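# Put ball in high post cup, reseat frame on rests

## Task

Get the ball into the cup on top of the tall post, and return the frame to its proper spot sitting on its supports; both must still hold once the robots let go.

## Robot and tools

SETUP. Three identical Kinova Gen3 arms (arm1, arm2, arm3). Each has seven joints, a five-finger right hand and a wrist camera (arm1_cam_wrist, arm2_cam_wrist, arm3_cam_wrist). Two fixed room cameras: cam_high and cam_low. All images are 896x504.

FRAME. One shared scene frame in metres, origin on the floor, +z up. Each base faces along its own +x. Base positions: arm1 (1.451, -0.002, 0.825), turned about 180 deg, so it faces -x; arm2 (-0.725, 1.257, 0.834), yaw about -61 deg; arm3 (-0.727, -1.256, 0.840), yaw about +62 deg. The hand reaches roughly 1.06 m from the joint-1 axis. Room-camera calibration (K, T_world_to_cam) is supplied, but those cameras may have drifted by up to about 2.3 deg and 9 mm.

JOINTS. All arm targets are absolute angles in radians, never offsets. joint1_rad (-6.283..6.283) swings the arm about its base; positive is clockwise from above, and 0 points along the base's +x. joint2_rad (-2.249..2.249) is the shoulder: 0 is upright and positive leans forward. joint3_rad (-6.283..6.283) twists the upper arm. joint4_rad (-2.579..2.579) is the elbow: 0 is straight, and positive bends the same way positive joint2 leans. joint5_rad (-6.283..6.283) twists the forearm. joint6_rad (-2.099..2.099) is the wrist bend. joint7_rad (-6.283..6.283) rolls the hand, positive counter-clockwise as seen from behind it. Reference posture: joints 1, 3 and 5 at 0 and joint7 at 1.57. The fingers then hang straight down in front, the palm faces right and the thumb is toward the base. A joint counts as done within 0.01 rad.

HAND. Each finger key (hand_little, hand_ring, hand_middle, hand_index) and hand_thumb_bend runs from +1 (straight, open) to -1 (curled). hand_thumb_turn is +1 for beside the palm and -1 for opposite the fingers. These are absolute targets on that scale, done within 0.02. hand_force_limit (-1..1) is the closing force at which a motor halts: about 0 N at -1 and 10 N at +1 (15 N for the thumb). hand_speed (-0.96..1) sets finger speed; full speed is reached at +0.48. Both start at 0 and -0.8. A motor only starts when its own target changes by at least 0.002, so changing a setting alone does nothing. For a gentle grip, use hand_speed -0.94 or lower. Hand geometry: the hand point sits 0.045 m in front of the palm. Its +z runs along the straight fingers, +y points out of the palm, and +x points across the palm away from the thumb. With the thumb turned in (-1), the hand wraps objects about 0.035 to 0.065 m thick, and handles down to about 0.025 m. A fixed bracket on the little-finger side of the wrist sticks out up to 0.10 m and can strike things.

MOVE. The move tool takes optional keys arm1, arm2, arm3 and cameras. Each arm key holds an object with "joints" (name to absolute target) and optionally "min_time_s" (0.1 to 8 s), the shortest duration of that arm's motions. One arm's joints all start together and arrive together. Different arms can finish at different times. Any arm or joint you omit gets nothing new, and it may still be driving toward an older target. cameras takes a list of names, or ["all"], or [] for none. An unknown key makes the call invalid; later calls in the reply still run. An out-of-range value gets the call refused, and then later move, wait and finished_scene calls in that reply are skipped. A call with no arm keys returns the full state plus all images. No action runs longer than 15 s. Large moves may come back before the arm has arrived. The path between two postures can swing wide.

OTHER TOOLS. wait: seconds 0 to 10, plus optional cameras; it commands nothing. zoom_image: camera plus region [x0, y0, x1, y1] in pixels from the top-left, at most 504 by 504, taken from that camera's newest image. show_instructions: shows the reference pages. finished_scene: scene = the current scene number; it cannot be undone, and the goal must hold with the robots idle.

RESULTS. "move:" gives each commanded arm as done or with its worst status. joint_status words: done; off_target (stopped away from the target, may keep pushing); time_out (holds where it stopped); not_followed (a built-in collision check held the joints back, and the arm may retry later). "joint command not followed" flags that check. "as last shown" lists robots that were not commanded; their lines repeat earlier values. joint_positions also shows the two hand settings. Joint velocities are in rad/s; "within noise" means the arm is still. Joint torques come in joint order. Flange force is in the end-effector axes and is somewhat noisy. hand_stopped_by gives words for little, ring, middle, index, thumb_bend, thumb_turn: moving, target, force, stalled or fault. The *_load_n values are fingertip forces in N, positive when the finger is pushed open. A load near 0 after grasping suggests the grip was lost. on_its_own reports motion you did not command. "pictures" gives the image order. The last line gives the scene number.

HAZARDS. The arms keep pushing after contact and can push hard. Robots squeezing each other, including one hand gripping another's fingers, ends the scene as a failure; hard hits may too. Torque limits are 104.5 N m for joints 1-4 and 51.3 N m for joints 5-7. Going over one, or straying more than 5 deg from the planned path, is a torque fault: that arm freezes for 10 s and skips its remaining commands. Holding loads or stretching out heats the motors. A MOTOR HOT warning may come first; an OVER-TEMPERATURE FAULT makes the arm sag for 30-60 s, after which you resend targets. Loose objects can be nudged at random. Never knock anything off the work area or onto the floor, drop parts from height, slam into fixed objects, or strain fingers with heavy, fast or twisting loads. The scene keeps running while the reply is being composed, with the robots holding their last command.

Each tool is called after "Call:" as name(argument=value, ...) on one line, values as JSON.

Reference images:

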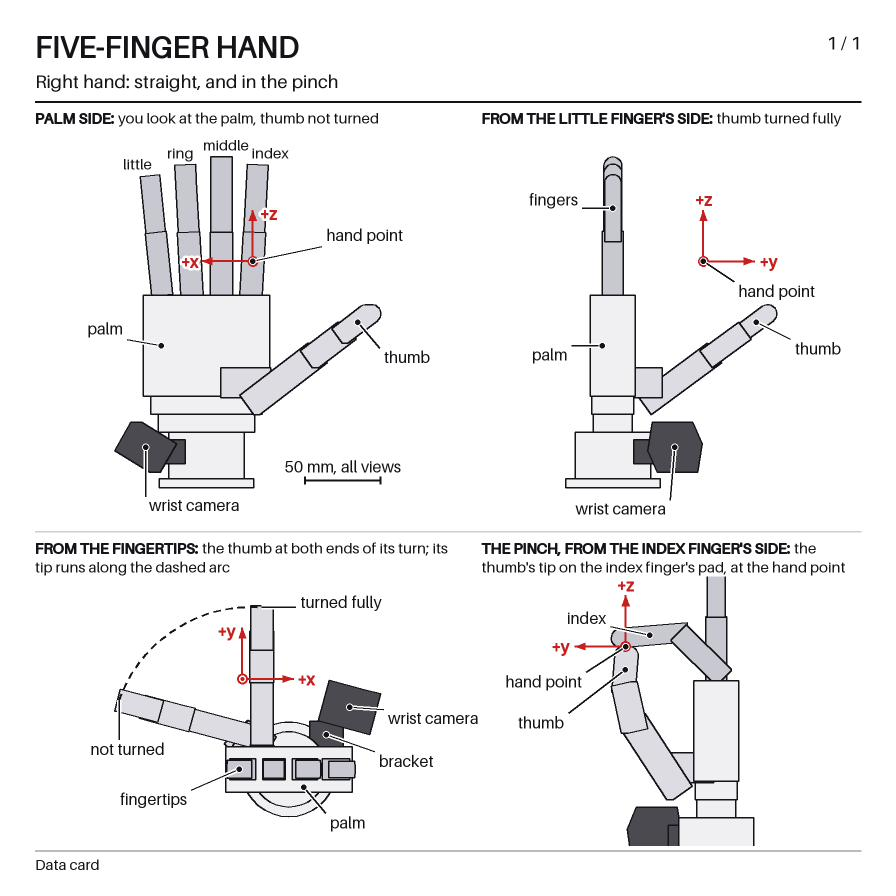

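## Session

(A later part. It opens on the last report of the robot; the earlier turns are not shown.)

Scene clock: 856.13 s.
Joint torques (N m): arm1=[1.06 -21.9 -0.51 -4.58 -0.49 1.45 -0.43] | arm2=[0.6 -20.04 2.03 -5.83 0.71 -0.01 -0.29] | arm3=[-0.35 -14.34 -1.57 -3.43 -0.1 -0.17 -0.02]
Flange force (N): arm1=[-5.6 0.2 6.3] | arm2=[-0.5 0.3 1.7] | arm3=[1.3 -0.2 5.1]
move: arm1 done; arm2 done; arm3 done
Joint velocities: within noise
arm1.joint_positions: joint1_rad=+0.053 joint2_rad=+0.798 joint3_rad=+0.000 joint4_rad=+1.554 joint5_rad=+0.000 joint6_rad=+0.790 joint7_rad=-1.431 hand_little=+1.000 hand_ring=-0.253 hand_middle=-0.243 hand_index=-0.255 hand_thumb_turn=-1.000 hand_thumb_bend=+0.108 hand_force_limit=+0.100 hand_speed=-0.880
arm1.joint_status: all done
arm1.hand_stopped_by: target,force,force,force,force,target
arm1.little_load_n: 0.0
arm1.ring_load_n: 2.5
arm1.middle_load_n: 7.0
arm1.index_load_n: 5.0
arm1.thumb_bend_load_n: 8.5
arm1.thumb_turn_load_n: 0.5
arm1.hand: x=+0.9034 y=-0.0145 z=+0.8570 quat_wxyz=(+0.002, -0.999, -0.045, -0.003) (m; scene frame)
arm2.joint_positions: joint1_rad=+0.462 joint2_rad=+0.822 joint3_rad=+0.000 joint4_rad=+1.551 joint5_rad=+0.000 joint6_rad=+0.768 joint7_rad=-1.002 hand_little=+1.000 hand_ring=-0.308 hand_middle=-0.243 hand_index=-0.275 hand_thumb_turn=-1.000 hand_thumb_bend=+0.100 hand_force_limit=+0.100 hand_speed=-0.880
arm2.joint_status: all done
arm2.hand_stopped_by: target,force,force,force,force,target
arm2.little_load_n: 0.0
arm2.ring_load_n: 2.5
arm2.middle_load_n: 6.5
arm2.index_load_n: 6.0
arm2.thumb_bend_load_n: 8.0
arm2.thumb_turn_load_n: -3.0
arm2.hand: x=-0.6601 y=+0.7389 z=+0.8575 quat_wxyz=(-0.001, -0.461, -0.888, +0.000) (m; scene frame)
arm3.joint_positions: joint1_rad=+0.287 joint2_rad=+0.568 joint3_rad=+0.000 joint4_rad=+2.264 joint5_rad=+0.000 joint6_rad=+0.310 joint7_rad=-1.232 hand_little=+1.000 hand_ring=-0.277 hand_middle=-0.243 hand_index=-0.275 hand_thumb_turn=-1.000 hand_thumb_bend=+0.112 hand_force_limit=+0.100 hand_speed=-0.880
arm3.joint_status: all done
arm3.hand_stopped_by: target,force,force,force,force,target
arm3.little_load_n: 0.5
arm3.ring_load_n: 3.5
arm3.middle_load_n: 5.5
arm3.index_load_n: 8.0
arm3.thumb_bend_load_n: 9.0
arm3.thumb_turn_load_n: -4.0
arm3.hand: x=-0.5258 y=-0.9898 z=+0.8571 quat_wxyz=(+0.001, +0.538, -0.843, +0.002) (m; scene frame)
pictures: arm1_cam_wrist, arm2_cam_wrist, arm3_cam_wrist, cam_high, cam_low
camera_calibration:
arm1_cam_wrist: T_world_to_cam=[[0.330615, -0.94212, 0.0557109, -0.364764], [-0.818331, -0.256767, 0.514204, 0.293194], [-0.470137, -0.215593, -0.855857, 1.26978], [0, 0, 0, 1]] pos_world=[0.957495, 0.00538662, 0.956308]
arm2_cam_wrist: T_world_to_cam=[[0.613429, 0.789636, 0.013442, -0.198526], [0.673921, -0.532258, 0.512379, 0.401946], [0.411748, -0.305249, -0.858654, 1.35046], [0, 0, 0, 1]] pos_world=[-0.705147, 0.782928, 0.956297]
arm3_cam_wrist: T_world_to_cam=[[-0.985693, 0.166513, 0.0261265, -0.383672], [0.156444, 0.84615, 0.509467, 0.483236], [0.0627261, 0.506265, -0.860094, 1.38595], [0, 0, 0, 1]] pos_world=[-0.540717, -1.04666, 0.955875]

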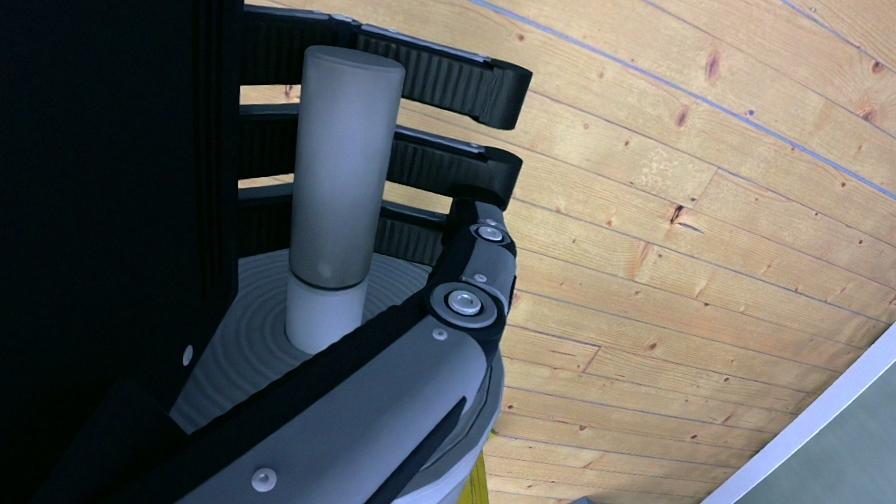

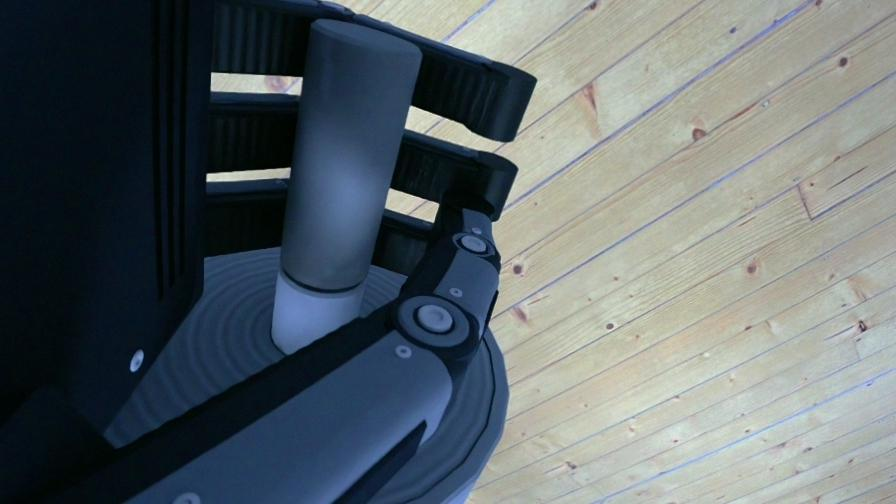

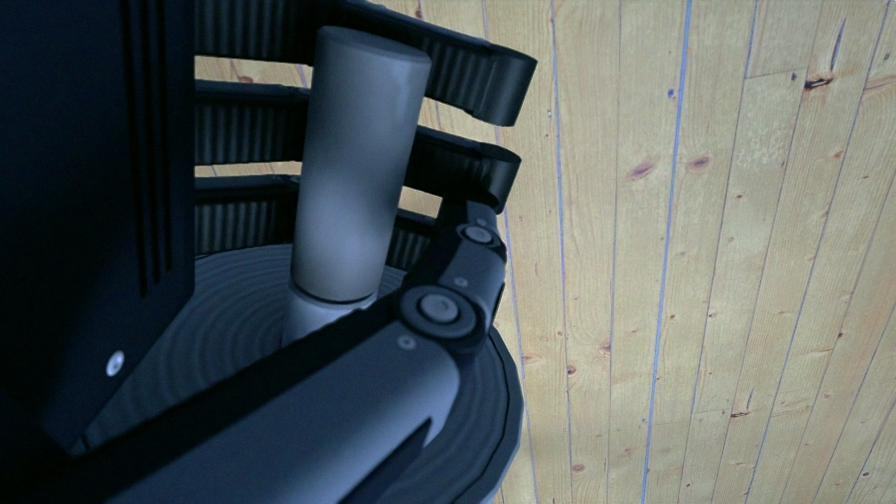

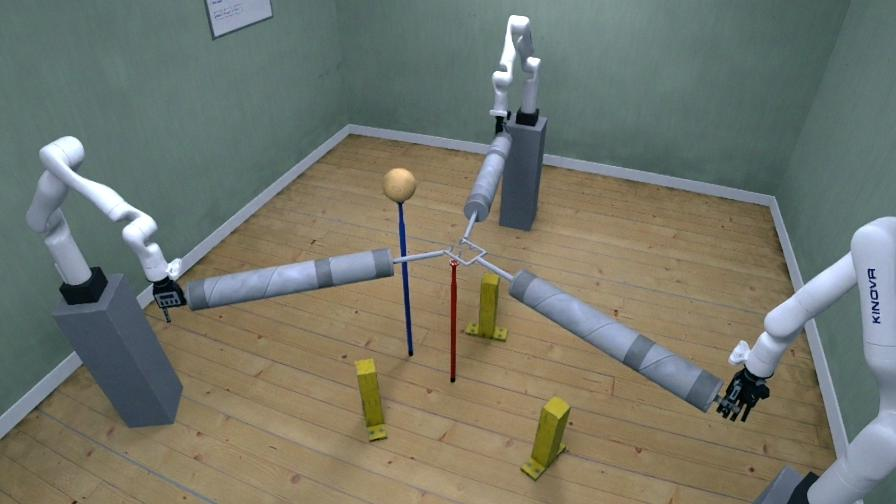

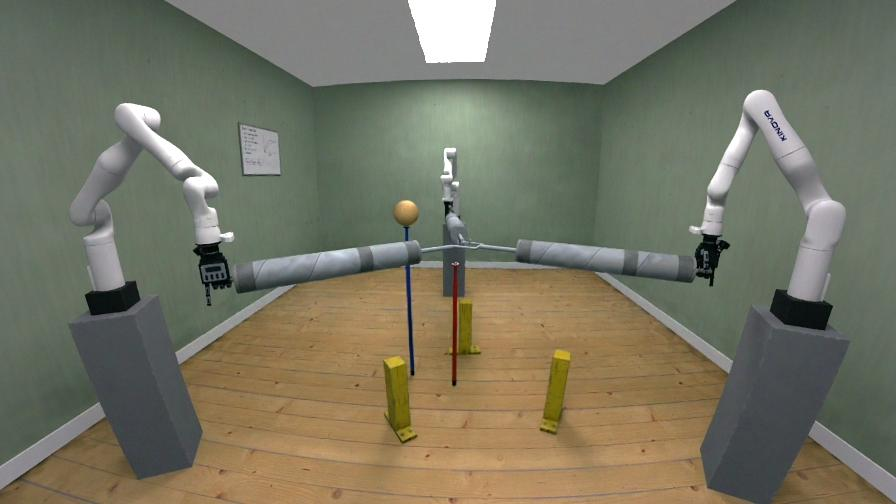

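Call:
move(arm1={"joints":{"joint1_rad":-0.0674,"joint2_rad":0.9600,"joint4_rad":1.4711,"joint6_rad":0.7104,"joint7_rad":-1.5515},"min_time_s":2.5}, arm2={"joints":{"joint1_rad":0.5019,"joint2_rad":1.0287,"joint4_rad":1.3474,"joint6_rad":0.7656,"joint7_rad":-0.9617},"min_time_s":2.5}, arm3={"joints":{"joint1_rad":0.3293,"joint2_rad":0.7860,"joint4_rad":2.4715,"joint6_rad":-0.1158,"joint7_rad":-1.1904},"min_time_s":2.5})

Call:
move(arm1={"joints":{"joint1_rad":-0.0681,"joint2_rad":1.1338,"joint4_rad":1.4402,"joint6_rad":0.5676,"joint7_rad":-1.5522},"min_time_s":2.3}, arm2={"joints":{"joint1_rad":0.5022,"joint2_rad":1.1973,"joint4_rad":1.3087,"joint6_rad":0.6356,"joint7_rad":-0.9614},"min_time_s":2.3}, arm3={"joints":{"joint1_rad":0.3282,"joint2_rad":1.1085,"joint4_rad":2.4077,"joint6_rad":-0.3746,"joint7_rad":-1.1915},"min_time_s":2.3})

Call:
move(arm1={"joints":{"joint1_rad":-0.0686,"joint2_rad":1.3236,"joint4_rad":1.3464,"joint6_rad":0.4717,"joint7_rad":-1.5527},"min_time_s":2.3}, arm2={"joints":{"joint1_rad":0.5026,"joint2_rad":1.3840,"joint4_rad":1.2052,"joint6_rad":0.5524,"joint7_rad":-0.9610},"min_time_s":2.3}, arm3={"joints":{"joint1_rad":0.3270,"joint2_rad":1.3777,"joint4_rad":2.2653,"joint6_rad":-0.5014,"joint7_rad":-1.1927},"min_time_s":2.3})

Call:
move(arm1={"joints":{"joint1_rad":-0.0692,"joint2_rad":1.5262,"joint4_rad":1.1856,"joint6_rad":0.4298,"joint7_rad":-1.5533},"min_time_s":2.5}, arm2={"joints":{"joint1_rad":0.5030,"joint2_rad":1.5889,"joint4_rad":1.0266,"joint6_rad":0.5261,"joint7_rad":-0.9606},"min_time_s":2.5}, arm3={"joints":{"joint1_rad":0.3259,"joint2_rad":1.6027,"joint4_rad":2.0674,"joint6_rad":-0.5285,"joint7_rad":-1.1938},"min_time_s":2.5}, cameras=["all"])

Scene clock: 973.27 s.
Joint torques (N m): arm1=[1.75 -23.65 0.23 -4.61 -0.13 1.05 -0.43] | arm2=[-0.28 -22.43 1.13 -5.77 0.26 0.09 -0.31] | arm3=[-0.1 -13.33 -1.19 1.87 0.08 0.6 0.07]
Flange force (N): arm1=[-4.3 2.3 6.5] | arm2=[0.4 -1.0 1.9] | arm3=[0.0 -0.8 5.9]
move: arm1 done; arm2 done; arm3 done
Joint velocities: within noise
arm1.joint_positions: joint1_rad=-0.067 joint2_rad=+0.960 joint3_rad=+0.000 joint4_rad=+1.471 joint5_rad=+0.000 joint6_rad=+0.710 joint7_rad=-1.552 hand_little=+1.000 hand_ring=-0.253 hand_middle=-0.243 hand_index=-0.255 hand_thumb_turn=-1.000 hand_thumb_bend=+0.108 hand_force_limit=+0.100 hand_speed=-0.880
arm1.joint_status: all done
arm1.hand_stopped_by: target,force,force,force,force,target
arm1.little_load_n: 0.0
arm1.ring_load_n: 2.5
arm1.middle_load_n: 7.0
arm1.index_load_n: 5.0
arm1.thumb_bend_load_n: 8.5
arm1.thumb_turn_load_n: 0.5
arm1.hand: x=+0.8763 y=-0.0790 z=+0.7869 quat_wxyz=(+0.002, -0.999, -0.045, -0.003) (m; scene frame)
arm2.joint_positions: joint1_rad=+0.502 joint2_rad=+1.029 joint3_rad=+0.000 joint4_rad=+1.347 joint5_rad=+0.000 joint6_rad=+0.766 joint7_rad=-0.962 hand_little=+1.000 hand_ring=-0.308 hand_middle=-0.243 hand_index=-0.275 hand_thumb_turn=-1.000 hand_thumb_bend=+0.100 hand_force_limit=+0.100 hand_speed=-0.880
arm2.joint_status: all done
arm2.hand_stopped_by: target,force,force,force,force,target
arm2.little_load_n: 0.0
arm2.ring_load_n: 2.0
arm2.middle_load_n: 6.5
arm2.index_load_n: 5.5
arm2.thumb_bend_load_n: 8.0
arm2.thumb_turn_load_n: -3.0
arm2.hand: x=-0.6809 y=+0.6879 z=+0.7874 quat_wxyz=(-0.001, -0.461, -0.888, -0.001) (m; scene frame)
arm3.joint_positions: joint1_rad=+0.329 joint2_rad=+0.786 joint3_rad=+0.000 joint4_rad=+2.471 joint5_rad=+0.000 joint6_rad=-0.116 joint7_rad=-1.190 hand_little=+1.000 hand_ring=-0.277 hand_middle=-0.243 hand_index=-0.275 hand_thumb_turn=-1.000 hand_thumb_bend=+0.112 hand_force_limit=+0.100 hand_speed=-0.880
arm3.joint_status: all done
arm3.hand_stopped_by: target,force,force,force,force,target
arm3.little_load_n: 0.0
arm3.ring_load_n: 3.0
arm3.middle_load_n: 6.0
arm3.index_load_n: 8.0
arm3.thumb_bend_load_n: 9.0
arm3.thumb_turn_load_n: -4.0
arm3.hand: x=-0.5612 y=-1.0422 z=+0.7871 quat_wxyz=(+0.001, +0.538, -0.843, +0.002) (m; scene frame)
pictures: none

Scene clock: 975.90 s.
Joint torques (N m): arm1=[1.75 -24 0.31 -3.3 -0.1 1.16 -0.43] | arm2=[-0.26 -22.83 1.29 -4.72 0.21 0.13 -0.27] | arm3=[-0.13 -14.45 -1.11 4.34 0.09 0.67 0.08]
Flange force (N): arm1=[-4.0 2.4 6.6] | arm2=[0.0 -1.3 1.7] | arm3=[0.1 -1.8 4.9]
move: arm1 done; arm2 done; arm3 done
Joint velocities: within noise
arm1.joint_positions: joint1_rad=-0.068 joint2_rad=+1.134 joint3_rad=+0.000 joint4_rad=+1.440 joint5_rad=+0.000 joint6_rad=+0.568 joint7_rad=-1.552 hand_little=+1.000 hand_ring=-0.253 hand_middle=-0.243 hand_index=-0.255 hand_thumb_turn=-1.000 hand_thumb_bend=+0.108 hand_force_limit=+0.100 hand_speed=-0.880
arm1.joint_status: all done
arm1.hand_stopped_by: target,force,force,force,force,target
arm1.little_load_n: 0.0
arm1.ring_load_n: 2.5
arm1.middle_load_n: 7.0
arm1.index_load_n: 5.0
arm1.thumb_bend_load_n: 8.5
arm1.thumb_turn_load_n: 0.0
arm1.hand: x=+0.8763 y=-0.0791 z=+0.6969 quat_wxyz=(+0.002, -0.999, -0.045, -0.003) (m; scene frame)
arm2.joint_positions: joint1_rad=+0.502 joint2_rad=+1.197 joint3_rad=+0.000 joint4_rad=+1.309 joint5_rad=+0.000 joint6_rad=+0.636 joint7_rad=-0.961 hand_little=+1.000 hand_ring=-0.308 hand_middle=-0.243 hand_index=-0.275 hand_thumb_turn=-1.000 hand_thumb_bend=+0.100 hand_force_limit=+0.100 hand_speed=-0.880
arm2.joint_status: all done
arm2.hand_stopped_by: target,force,force,force,force,target
arm2.little_load_n: 0.0
arm2.ring_load_n: 2.5
arm2.middle_load_n: 6.5
arm2.index_load_n: 6.0
arm2.thumb_bend_load_n: 8.0
arm2.thumb_turn_load_n: -3.0
arm2.hand: x=-0.6808 y=+0.6877 z=+0.6976 quat_wxyz=(-0.001, -0.461, -0.888, +0.000) (m; scene frame)
arm3.joint_positions: joint1_rad=+0.328 joint2_rad=+1.108 joint3_rad=+0.000 joint4_rad=+2.408 joint5_rad=+0.000 joint6_rad=-0.375 joint7_rad=-1.192 hand_little=+1.000 hand_ring=-0.277 hand_middle=-0.243 hand_index=-0.275 hand_thumb_turn=-1.000 hand_thumb_bend=+0.112 hand_force_limit=+0.100 hand_speed=-0.880
arm3.joint_status: all done
arm3.hand_stopped_by: target,force,force,force,force,target
arm3.little_load_n: 0.0
arm3.ring_load_n: 3.0
arm3.middle_load_n: 5.5
arm3.index_load_n: 8.0
arm3.thumb_bend_load_n: 9.0
arm3.thumb_turn_load_n: -4.0
arm3.hand: x=-0.5611 y=-1.0422 z=+0.6971 quat_wxyz=(+0.001, +0.538, -0.843, +0.002) (m; scene frame)
pictures: none

Scene clock: 978.53 s.
Joint torques (N m): arm1=[1.73 -24.24 0.29 -2.54 -0.09 1.19 -0.42] | arm2=[-0.17 -23.08 1.51 -3.99 0.19 0.12 -0.31] | arm3=[-0.09 -14.93 -1.09 5.4 0.08 0.66 0.07]
Flange force (N): arm1=[-3.3 2.4 6.6] | arm2=[-0.5 -1.5 1.7] | arm3=[-0.1 -2.0 4.4]
move: arm1 done; arm2 done; arm3 done
Joint velocities: within noise
arm1.joint_positions: joint1_rad=-0.069 joint2_rad=+1.324 joint3_rad=+0.000 joint4_rad=+1.346 joint5_rad=+0.000 joint6_rad=+0.472 joint7_rad=-1.553 hand_little=+1.000 hand_ring=-0.253 hand_middle=-0.243 hand_index=-0.255 hand_thumb_turn=-1.000 hand_thumb_bend=+0.108 hand_force_limit=+0.100 hand_speed=-0.880
arm1.joint_status: all done
arm1.hand_stopped_by: target,force,force,force,force,target
arm1.little_load_n: 0.0
arm1.ring_load_n: 2.5
arm1.middle_load_n: 7.0
arm1.index_load_n: 5.0
arm1.thumb_bend_load_n: 8.5
arm1.thumb_turn_load_n: 0.5
arm1.hand: x=+0.8763 y=-0.0791 z=+0.6068 quat_wxyz=(+0.002, -0.999, -0.045, -0.003) (m; scene frame)
arm2.joint_positions: joint1_rad=+0.503 joint2_rad=+1.384 joint3_rad=+0.000 joint4_rad=+1.205 joint5_rad=+0.000 joint6_rad=+0.552 joint7_rad=-0.961 hand_little=+1.000 hand_ring=-0.308 hand_middle=-0.243 hand_index=-0.275 hand_thumb_turn=-1.000 hand_thumb_bend=+0.100 hand_force_limit=+0.100 hand_speed=-0.880
arm2.joint_status: all done
arm2.hand_stopped_by: target,force,force,force,force,target
arm2.little_load_n: 0.0
arm2.ring_load_n: 2.0
arm2.middle_load_n: 6.5
arm2.index_load_n: 6.0
arm2.thumb_bend_load_n: 8.0
arm2.thumb_turn_load_n: -3.0
arm2.hand: x=-0.6808 y=+0.6876 z=+0.6075 quat_wxyz=(-0.001, -0.461, -0.888, +0.000) (m; scene frame)
arm3.joint_positions: joint1_rad=+0.327 joint2_rad=+1.378 joint3_rad=+0.000 joint4_rad=+2.265 joint5_rad=+0.000 joint6_rad=-0.501 joint7_rad=-1.193 hand_little=+1.000 hand_ring=-0.277 hand_middle=-0.243 hand_index=-0.275 hand_thumb_turn=-1.000 hand_thumb_bend=+0.112 hand_force_limit=+0.100 hand_speed=-0.880
arm3.joint_status: all done
arm3.hand_stopped_by: target,force,force,force,force,target
arm3.little_load_n: 0.5
arm3.ring_load_n: 3.0
arm3.middle_load_n: 6.0
arm3.index_load_n: 8.0
arm3.thumb_bend_load_n: 9.0
arm3.thumb_turn_load_n: -4.0
arm3.hand: x=-0.5610 y=-1.0421 z=+0.6071 quat_wxyz=(+0.001, +0.538, -0.843, +0.002) (m; scene frame)
pictures: none

Scene clock: 981.33 s.
Joint torques (N m): arm1=[1.73 -24.48 0.33 -2.33 -0.07 1.08 -0.46] | arm2=[-0.25 -23.02 1.27 -3.61 0.22 0.19 -0.29] | arm3=[-0.03 -14.96 -0.89 5.52 0.05 0.64 0.09]
Flange force (N): arm1=[-3.1 2.4 6.8] | arm2=[-0.9 -1.9 1.9] | arm3=[-0.1 -1.7 4.1]
move: arm1 done; arm2 done; arm3 done
Joint velocities: within noise
arm1.joint_positions: joint1_rad=-0.069 joint2_rad=+1.526 joint3_rad=+0.000 joint4_rad=+1.186 joint5_rad=+0.000 joint6_rad=+0.430 joint7_rad=-1.553 hand_little=+1.000 hand_ring=-0.253 hand_middle=-0.243 hand_index=-0.255 hand_thumb_turn=-1.000 hand_thumb_bend=+0.108 hand_force_limit=+0.100 hand_speed=-0.880
arm1.joint_status: all done
arm1.hand_stopped_by: target,force,force,force,force,target
arm1.little_load_n: 0.0
arm1.ring_load_n: 2.5
arm1.middle_load_n: 7.0
arm1.index_load_n: 4.5
arm1.thumb_bend_load_n: 8.5
arm1.thumb_turn_load_n: 0.5
arm1.hand: x=+0.8762 y=-0.0791 z=+0.5169 quat_wxyz=(+0.002, -0.999, -0.045, -0.003) (m; scene frame)
arm2.joint_positions: joint1_rad=+0.503 joint2_rad=+1.589 joint3_rad=+0.000 joint4_rad=+1.027 joint5_rad=+0.000 joint6_rad=+0.526 joint7_rad=-0.961 hand_little=+1.000 hand_ring=-0.308 hand_middle=-0.243 hand_index=-0.275 hand_thumb_turn=-1.000 hand_thumb_bend=+0.100 hand_force_limit=+0.100 hand_speed=-0.880
arm2.joint_status: all done
arm2.hand_stopped_by: target,force,force,force,force,target
arm2.little_load_n: 0.0
arm2.ring_load_n: 2.5
arm2.middle_load_n: 7.0
arm2.index_load_n: 6.0
arm2.thumb_bend_load_n: 8.5
arm2.thumb_turn_load_n: -3.0
arm2.hand: x=-0.6808 y=+0.6875 z=+0.5175 quat_wxyz=(-0.001, -0.461, -0.888, +0.000) (m; scene frame)
arm3.joint_positions: joint1_rad=+0.326 joint2_rad=+1.603 joint3_rad=+0.000 joint4_rad=+2.067 joint5_rad=+0.000 joint6_rad=-0.529 joint7_rad=-1.194 hand_little=+1.000 hand_ring=-0.277 hand_middle=-0.243 hand_index=-0.275 hand_thumb_turn=-1.000 hand_thumb_bend=+0.112 hand_force_limit=+0.100 hand_speed=-0.880
arm3.joint_status: all done
arm3.hand_stopped_by: target,force,force,force,force,target
arm3.little_load_n: 0.0
arm3.ring_load_n: 3.0
arm3.middle_load_n: 6.0
arm3.index_load_n: 8.0
arm3.thumb_bend_load_n: 8.5
arm3.thumb_turn_load_n: -4.0
arm3.hand: x=-0.5610 y=-1.0421 z=+0.5171 quat_wxyz=(+0.001, +0.538, -0.843, +0.002) (m; scene frame)
pictures: arm1_cam_wrist, arm2_cam_wrist, arm3_cam_wrist, cam_high, cam_low
camera_calibration:
arm1_cam_wrist: T_world_to_cam=[[0.330538, -0.942144, 0.0557596, -0.397645], [-0.818361, -0.256678, 0.514199, 0.429265], [-0.470137, -0.215594, -0.855856, 0.951986], [0, 0, 0, 1]] pos_world=[0.930295, -0.0592133, 0.616208]
arm2_cam_wrist: T_world_to_cam=[[0.613429, 0.789636, 0.013442, -0.140593], [0.673921, -0.532258, 0.512379, 0.562642], [0.411748, -0.305249, -0.858654, 1.05141], [0, 0, 0, 1]] pos_world=[-0.725847, 0.731428, 0.616397]
arm3_cam_wrist: T_world_to_cam=[[-0.985687, 0.166562, 0.0260412, -0.400585], [0.156442, 0.846142, 0.50948, 0.706097], [0.0628256, 0.506262, -0.860088, 1.12219], [0, 0, 0, 1]] pos_world=[-0.575817, -1.09886, 0.615874]

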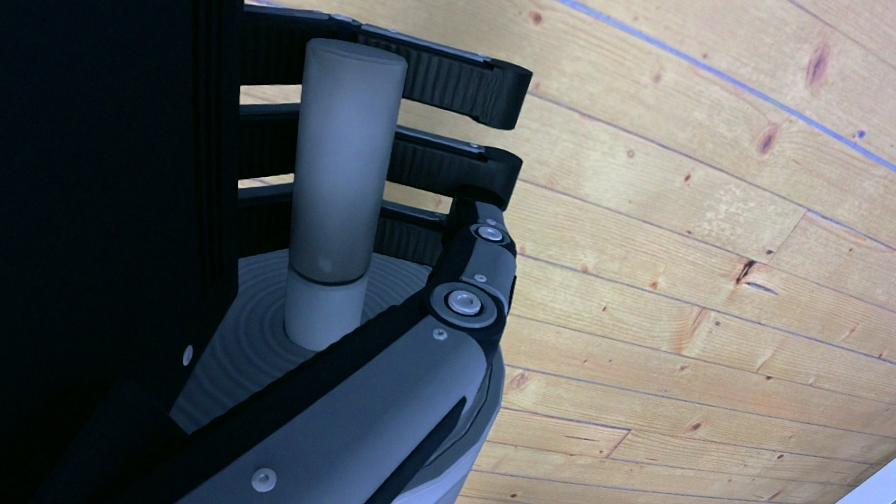

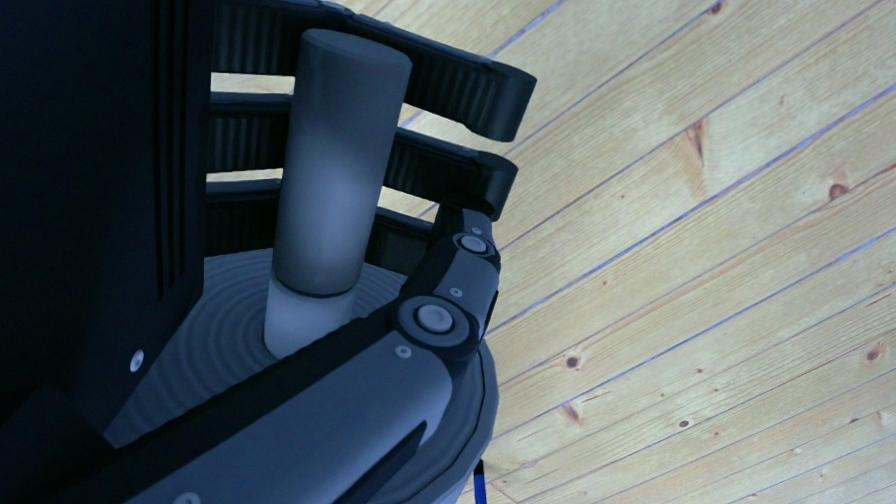

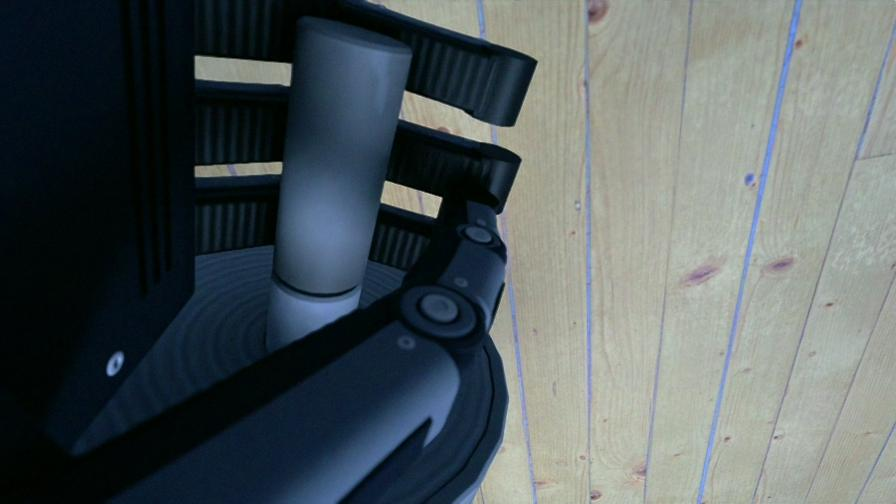

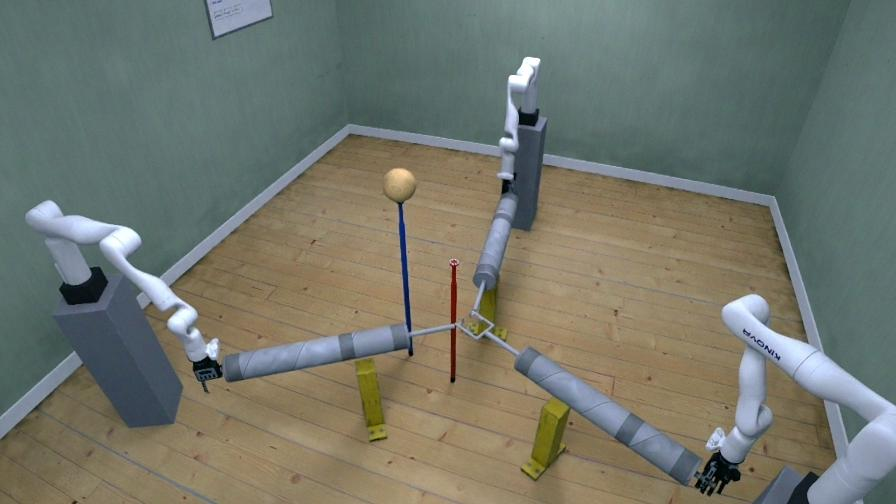

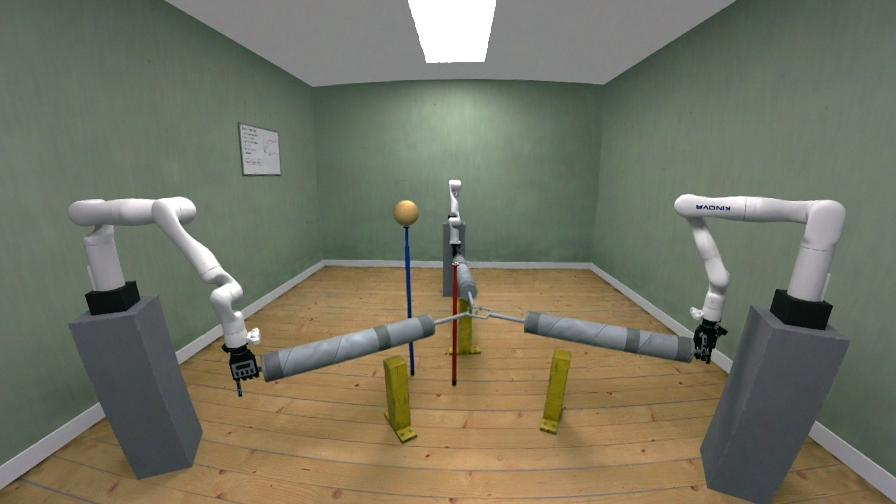

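Call:
move(arm1={"joints":{"joint1_rad":-0.0697,"joint2_rad":1.6712,"joint4_rad":1.0331,"joint6_rad":0.4373,"joint7_rad":-1.5538},"min_time_s":2.2}, arm2={"joints":{"joint1_rad":0.5033,"joint2_rad":1.7407,"joint4_rad":0.8526,"joint6_rad":0.5482,"joint7_rad":-0.9603},"min_time_s":2.2}, arm3={"joints":{"joint1_rad":0.3250,"joint2_rad":1.7383,"joint4_rad":1.9106,"joint6_rad":-0.5073,"joint7_rad":-1.1947},"min_time_s":2.2}, cameras=["all"])

Call:
zoom_image(camera="cam_high", region=[340, 330, 420, 410])

Call:
zoom_image(camera="cam_high", region=[510, 370, 610, 470])

Call:
zoom_image(camera="cam_low", region=[370, 320, 430, 400])

Call:
zoom_image(camera="cam_low", region=[530, 320, 590, 400])

Scene clock: 1014.93 s.
Joint torques (N m): arm1=[1.74 -24.43 0.38 -2.51 -0.08 0.99 -0.45] | arm2=[-0.31 -22.92 1.11 -3.91 0.15 0.06 -0.35] | arm3=[-0.08 -14.79 -0.9 5.34 0.07 0.57 0.06]
Flange force (N): arm1=[-3.1 2.3 6.9] | arm2=[-0.7 -2.0 1.9] | arm3=[-0.2 -1.9 4.1]
move: arm1 done; arm2 done; arm3 done
Joint velocities: within noise
arm1.joint_positions: joint1_rad=-0.070 joint2_rad=+1.671 joint3_rad=+0.000 joint4_rad=+1.033 joint5_rad=+0.000 joint6_rad=+0.437 joint7_rad=-1.554 hand_little=+1.000 hand_ring=-0.253 hand_middle=-0.243 hand_index=-0.255 hand_thumb_turn=-1.000 hand_thumb_bend=+0.108 hand_force_limit=+0.100 hand_speed=-0.880
arm1.joint_status: all done
arm1.hand_stopped_by: target,force,force,force,force,target
arm1.little_load_n: 0.0
arm1.ring_load_n: 3.0
arm1.middle_load_n: 7.0
arm1.index_load_n: 4.5
arm1.thumb_bend_load_n: 8.5
arm1.thumb_turn_load_n: 0.5
arm1.hand: x=+0.8761 y=-0.0792 z=+0.4569 quat_wxyz=(+0.002, -0.999, -0.045, -0.003) (m; scene frame)
arm2.joint_positions: joint1_rad=+0.503 joint2_rad=+1.741 joint3_rad=+0.000 joint4_rad=+0.853 joint5_rad=+0.000 joint6_rad=+0.548 joint7_rad=-0.960 hand_little=+1.000 hand_ring=-0.308 hand_middle=-0.243 hand_index=-0.275 hand_thumb_turn=-1.000 hand_thumb_bend=+0.100 hand_force_limit=+0.100 hand_speed=-0.880
arm2.joint_status: all done
arm2.hand_stopped_by: target,force,force,force,force,target
arm2.little_load_n: 0.0
arm2.ring_load_n: 2.5
arm2.middle_load_n: 6.5
arm2.index_load_n: 5.5
arm2.thumb_bend_load_n: 8.0
arm2.thumb_turn_load_n: -3.0
arm2.hand: x=-0.6809 y=+0.6874 z=+0.4576 quat_wxyz=(-0.001, -0.461, -0.888, +0.000) (m; scene frame)
arm3.joint_positions: joint1_rad=+0.325 joint2_rad=+1.738 joint3_rad=+0.000 joint4_rad=+1.911 joint5_rad=+0.000 joint6_rad=-0.507 joint7_rad=-1.195 hand_little=+1.000 hand_ring=-0.277 hand_middle=-0.243 hand_index=-0.275 hand_thumb_turn=-1.000 hand_thumb_bend=+0.112 hand_force_limit=+0.100 hand_speed=-0.880
arm3.joint_status: all done
arm3.hand_stopped_by: target,force,force,force,force,target
arm3.little_load_n: 0.0
arm3.ring_load_n: 2.5
arm3.middle_load_n: 6.0
arm3.index_load_n: 8.0
arm3.thumb_bend_load_n: 9.0
arm3.thumb_turn_load_n: -4.0
arm3.hand: x=-0.5610 y=-1.0421 z=+0.4571 quat_wxyz=(+0.001, +0.538, -0.843, +0.002) (m; scene frame)
pictures: arm1_cam_wrist, arm2_cam_wrist, arm3_cam_wrist, cam_high, cam_low
camera_calibration:
arm1_cam_wrist: T_world_to_cam=[[0.330626, -0.942114, 0.0557415, -0.394336], [-0.818371, -0.25678, 0.514134, 0.460075], [-0.470059, -0.215603, -0.855897, 0.900537], [0, 0, 0, 1]] pos_world=[0.930195, -0.0592134, 0.556208]
arm2_cam_wrist: T_world_to_cam=[[0.613453, 0.789618, 0.0133887, -0.139664], [0.673949, -0.532277, 0.512322, 0.593519], [0.411665, -0.305262, -0.858689, 0.999896], [0, 0, 0, 1]] pos_world=[-0.725947, 0.731428, 0.556397]
arm3_cam_wrist: T_world_to_cam=[[-0.985704, 0.166473, 0.0259693, -0.39909], [0.156334, 0.846204, 0.50941, 0.736711], [0.0628278, 0.506187, -0.860132, 1.07053], [0, 0, 0, 1]] pos_world=[-0.575817, -1.09886, 0.555874]

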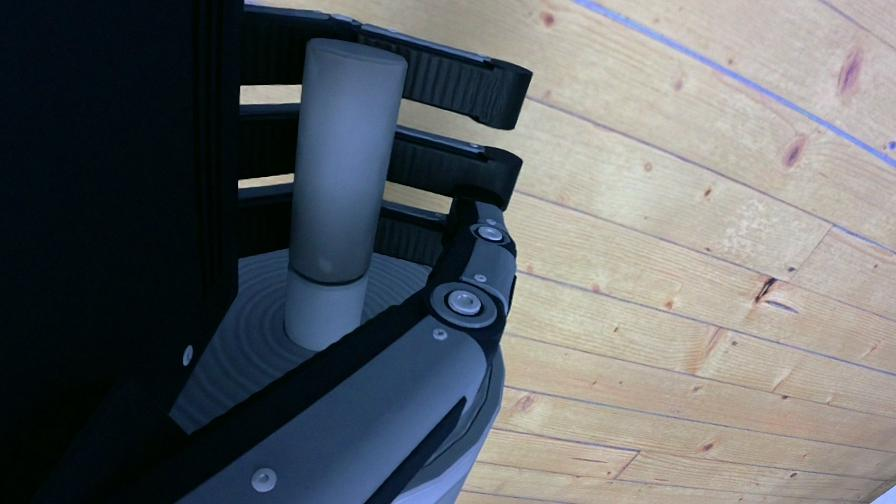

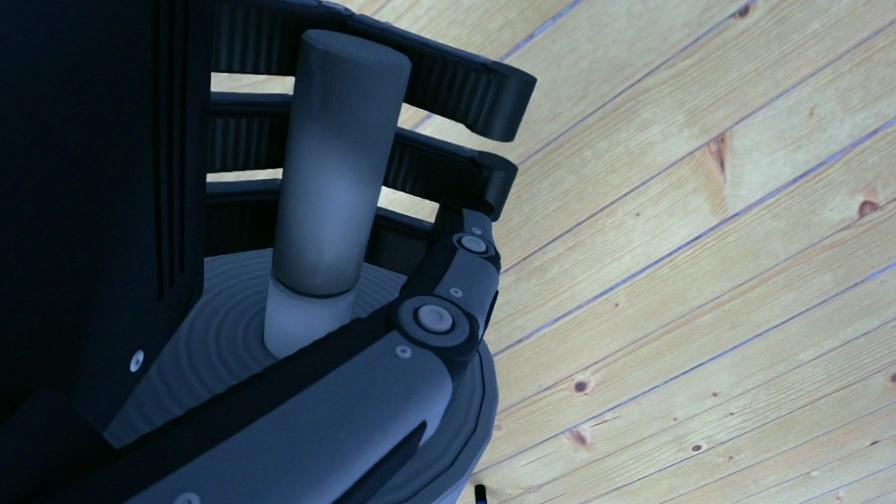

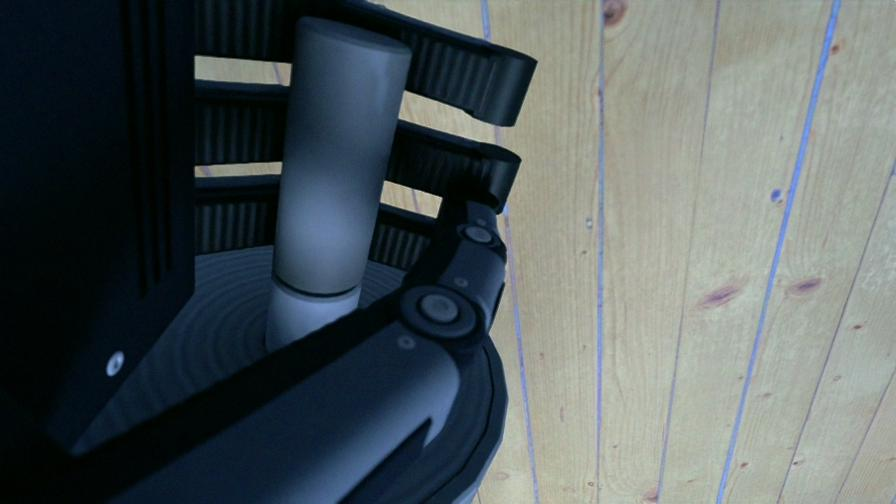

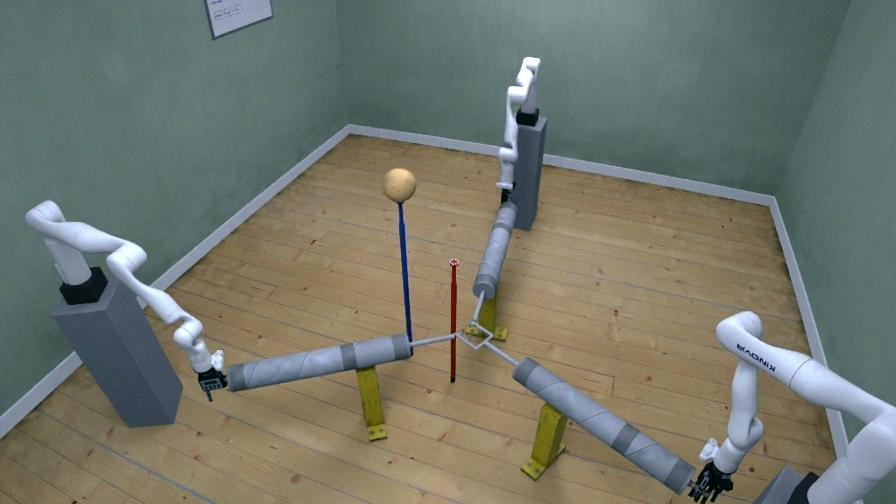

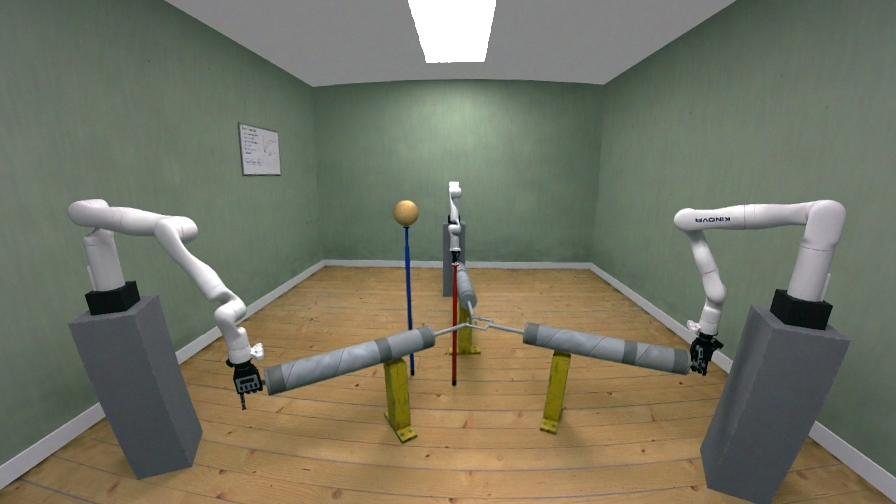

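Scaled by 6.300.

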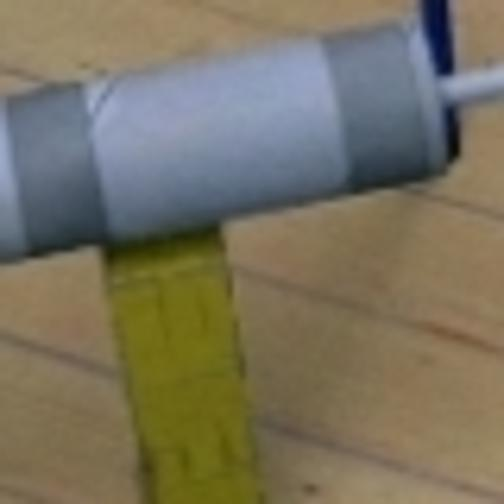

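Scaled by 5.040.

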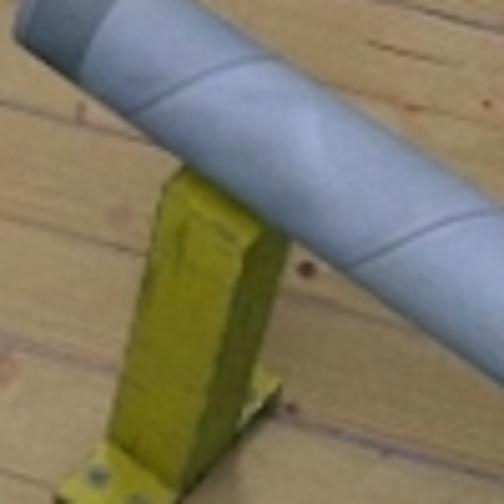

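Scaled by 6.300.

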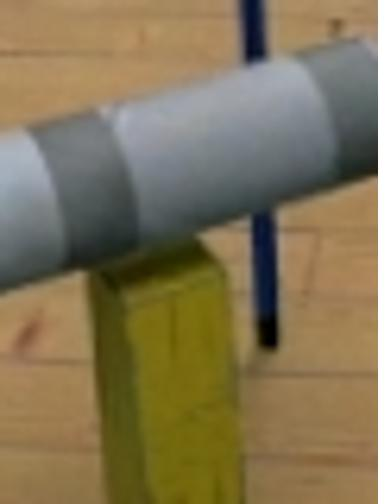

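Scaled by 6.300.

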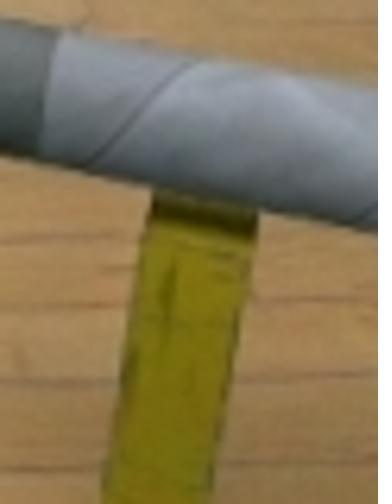

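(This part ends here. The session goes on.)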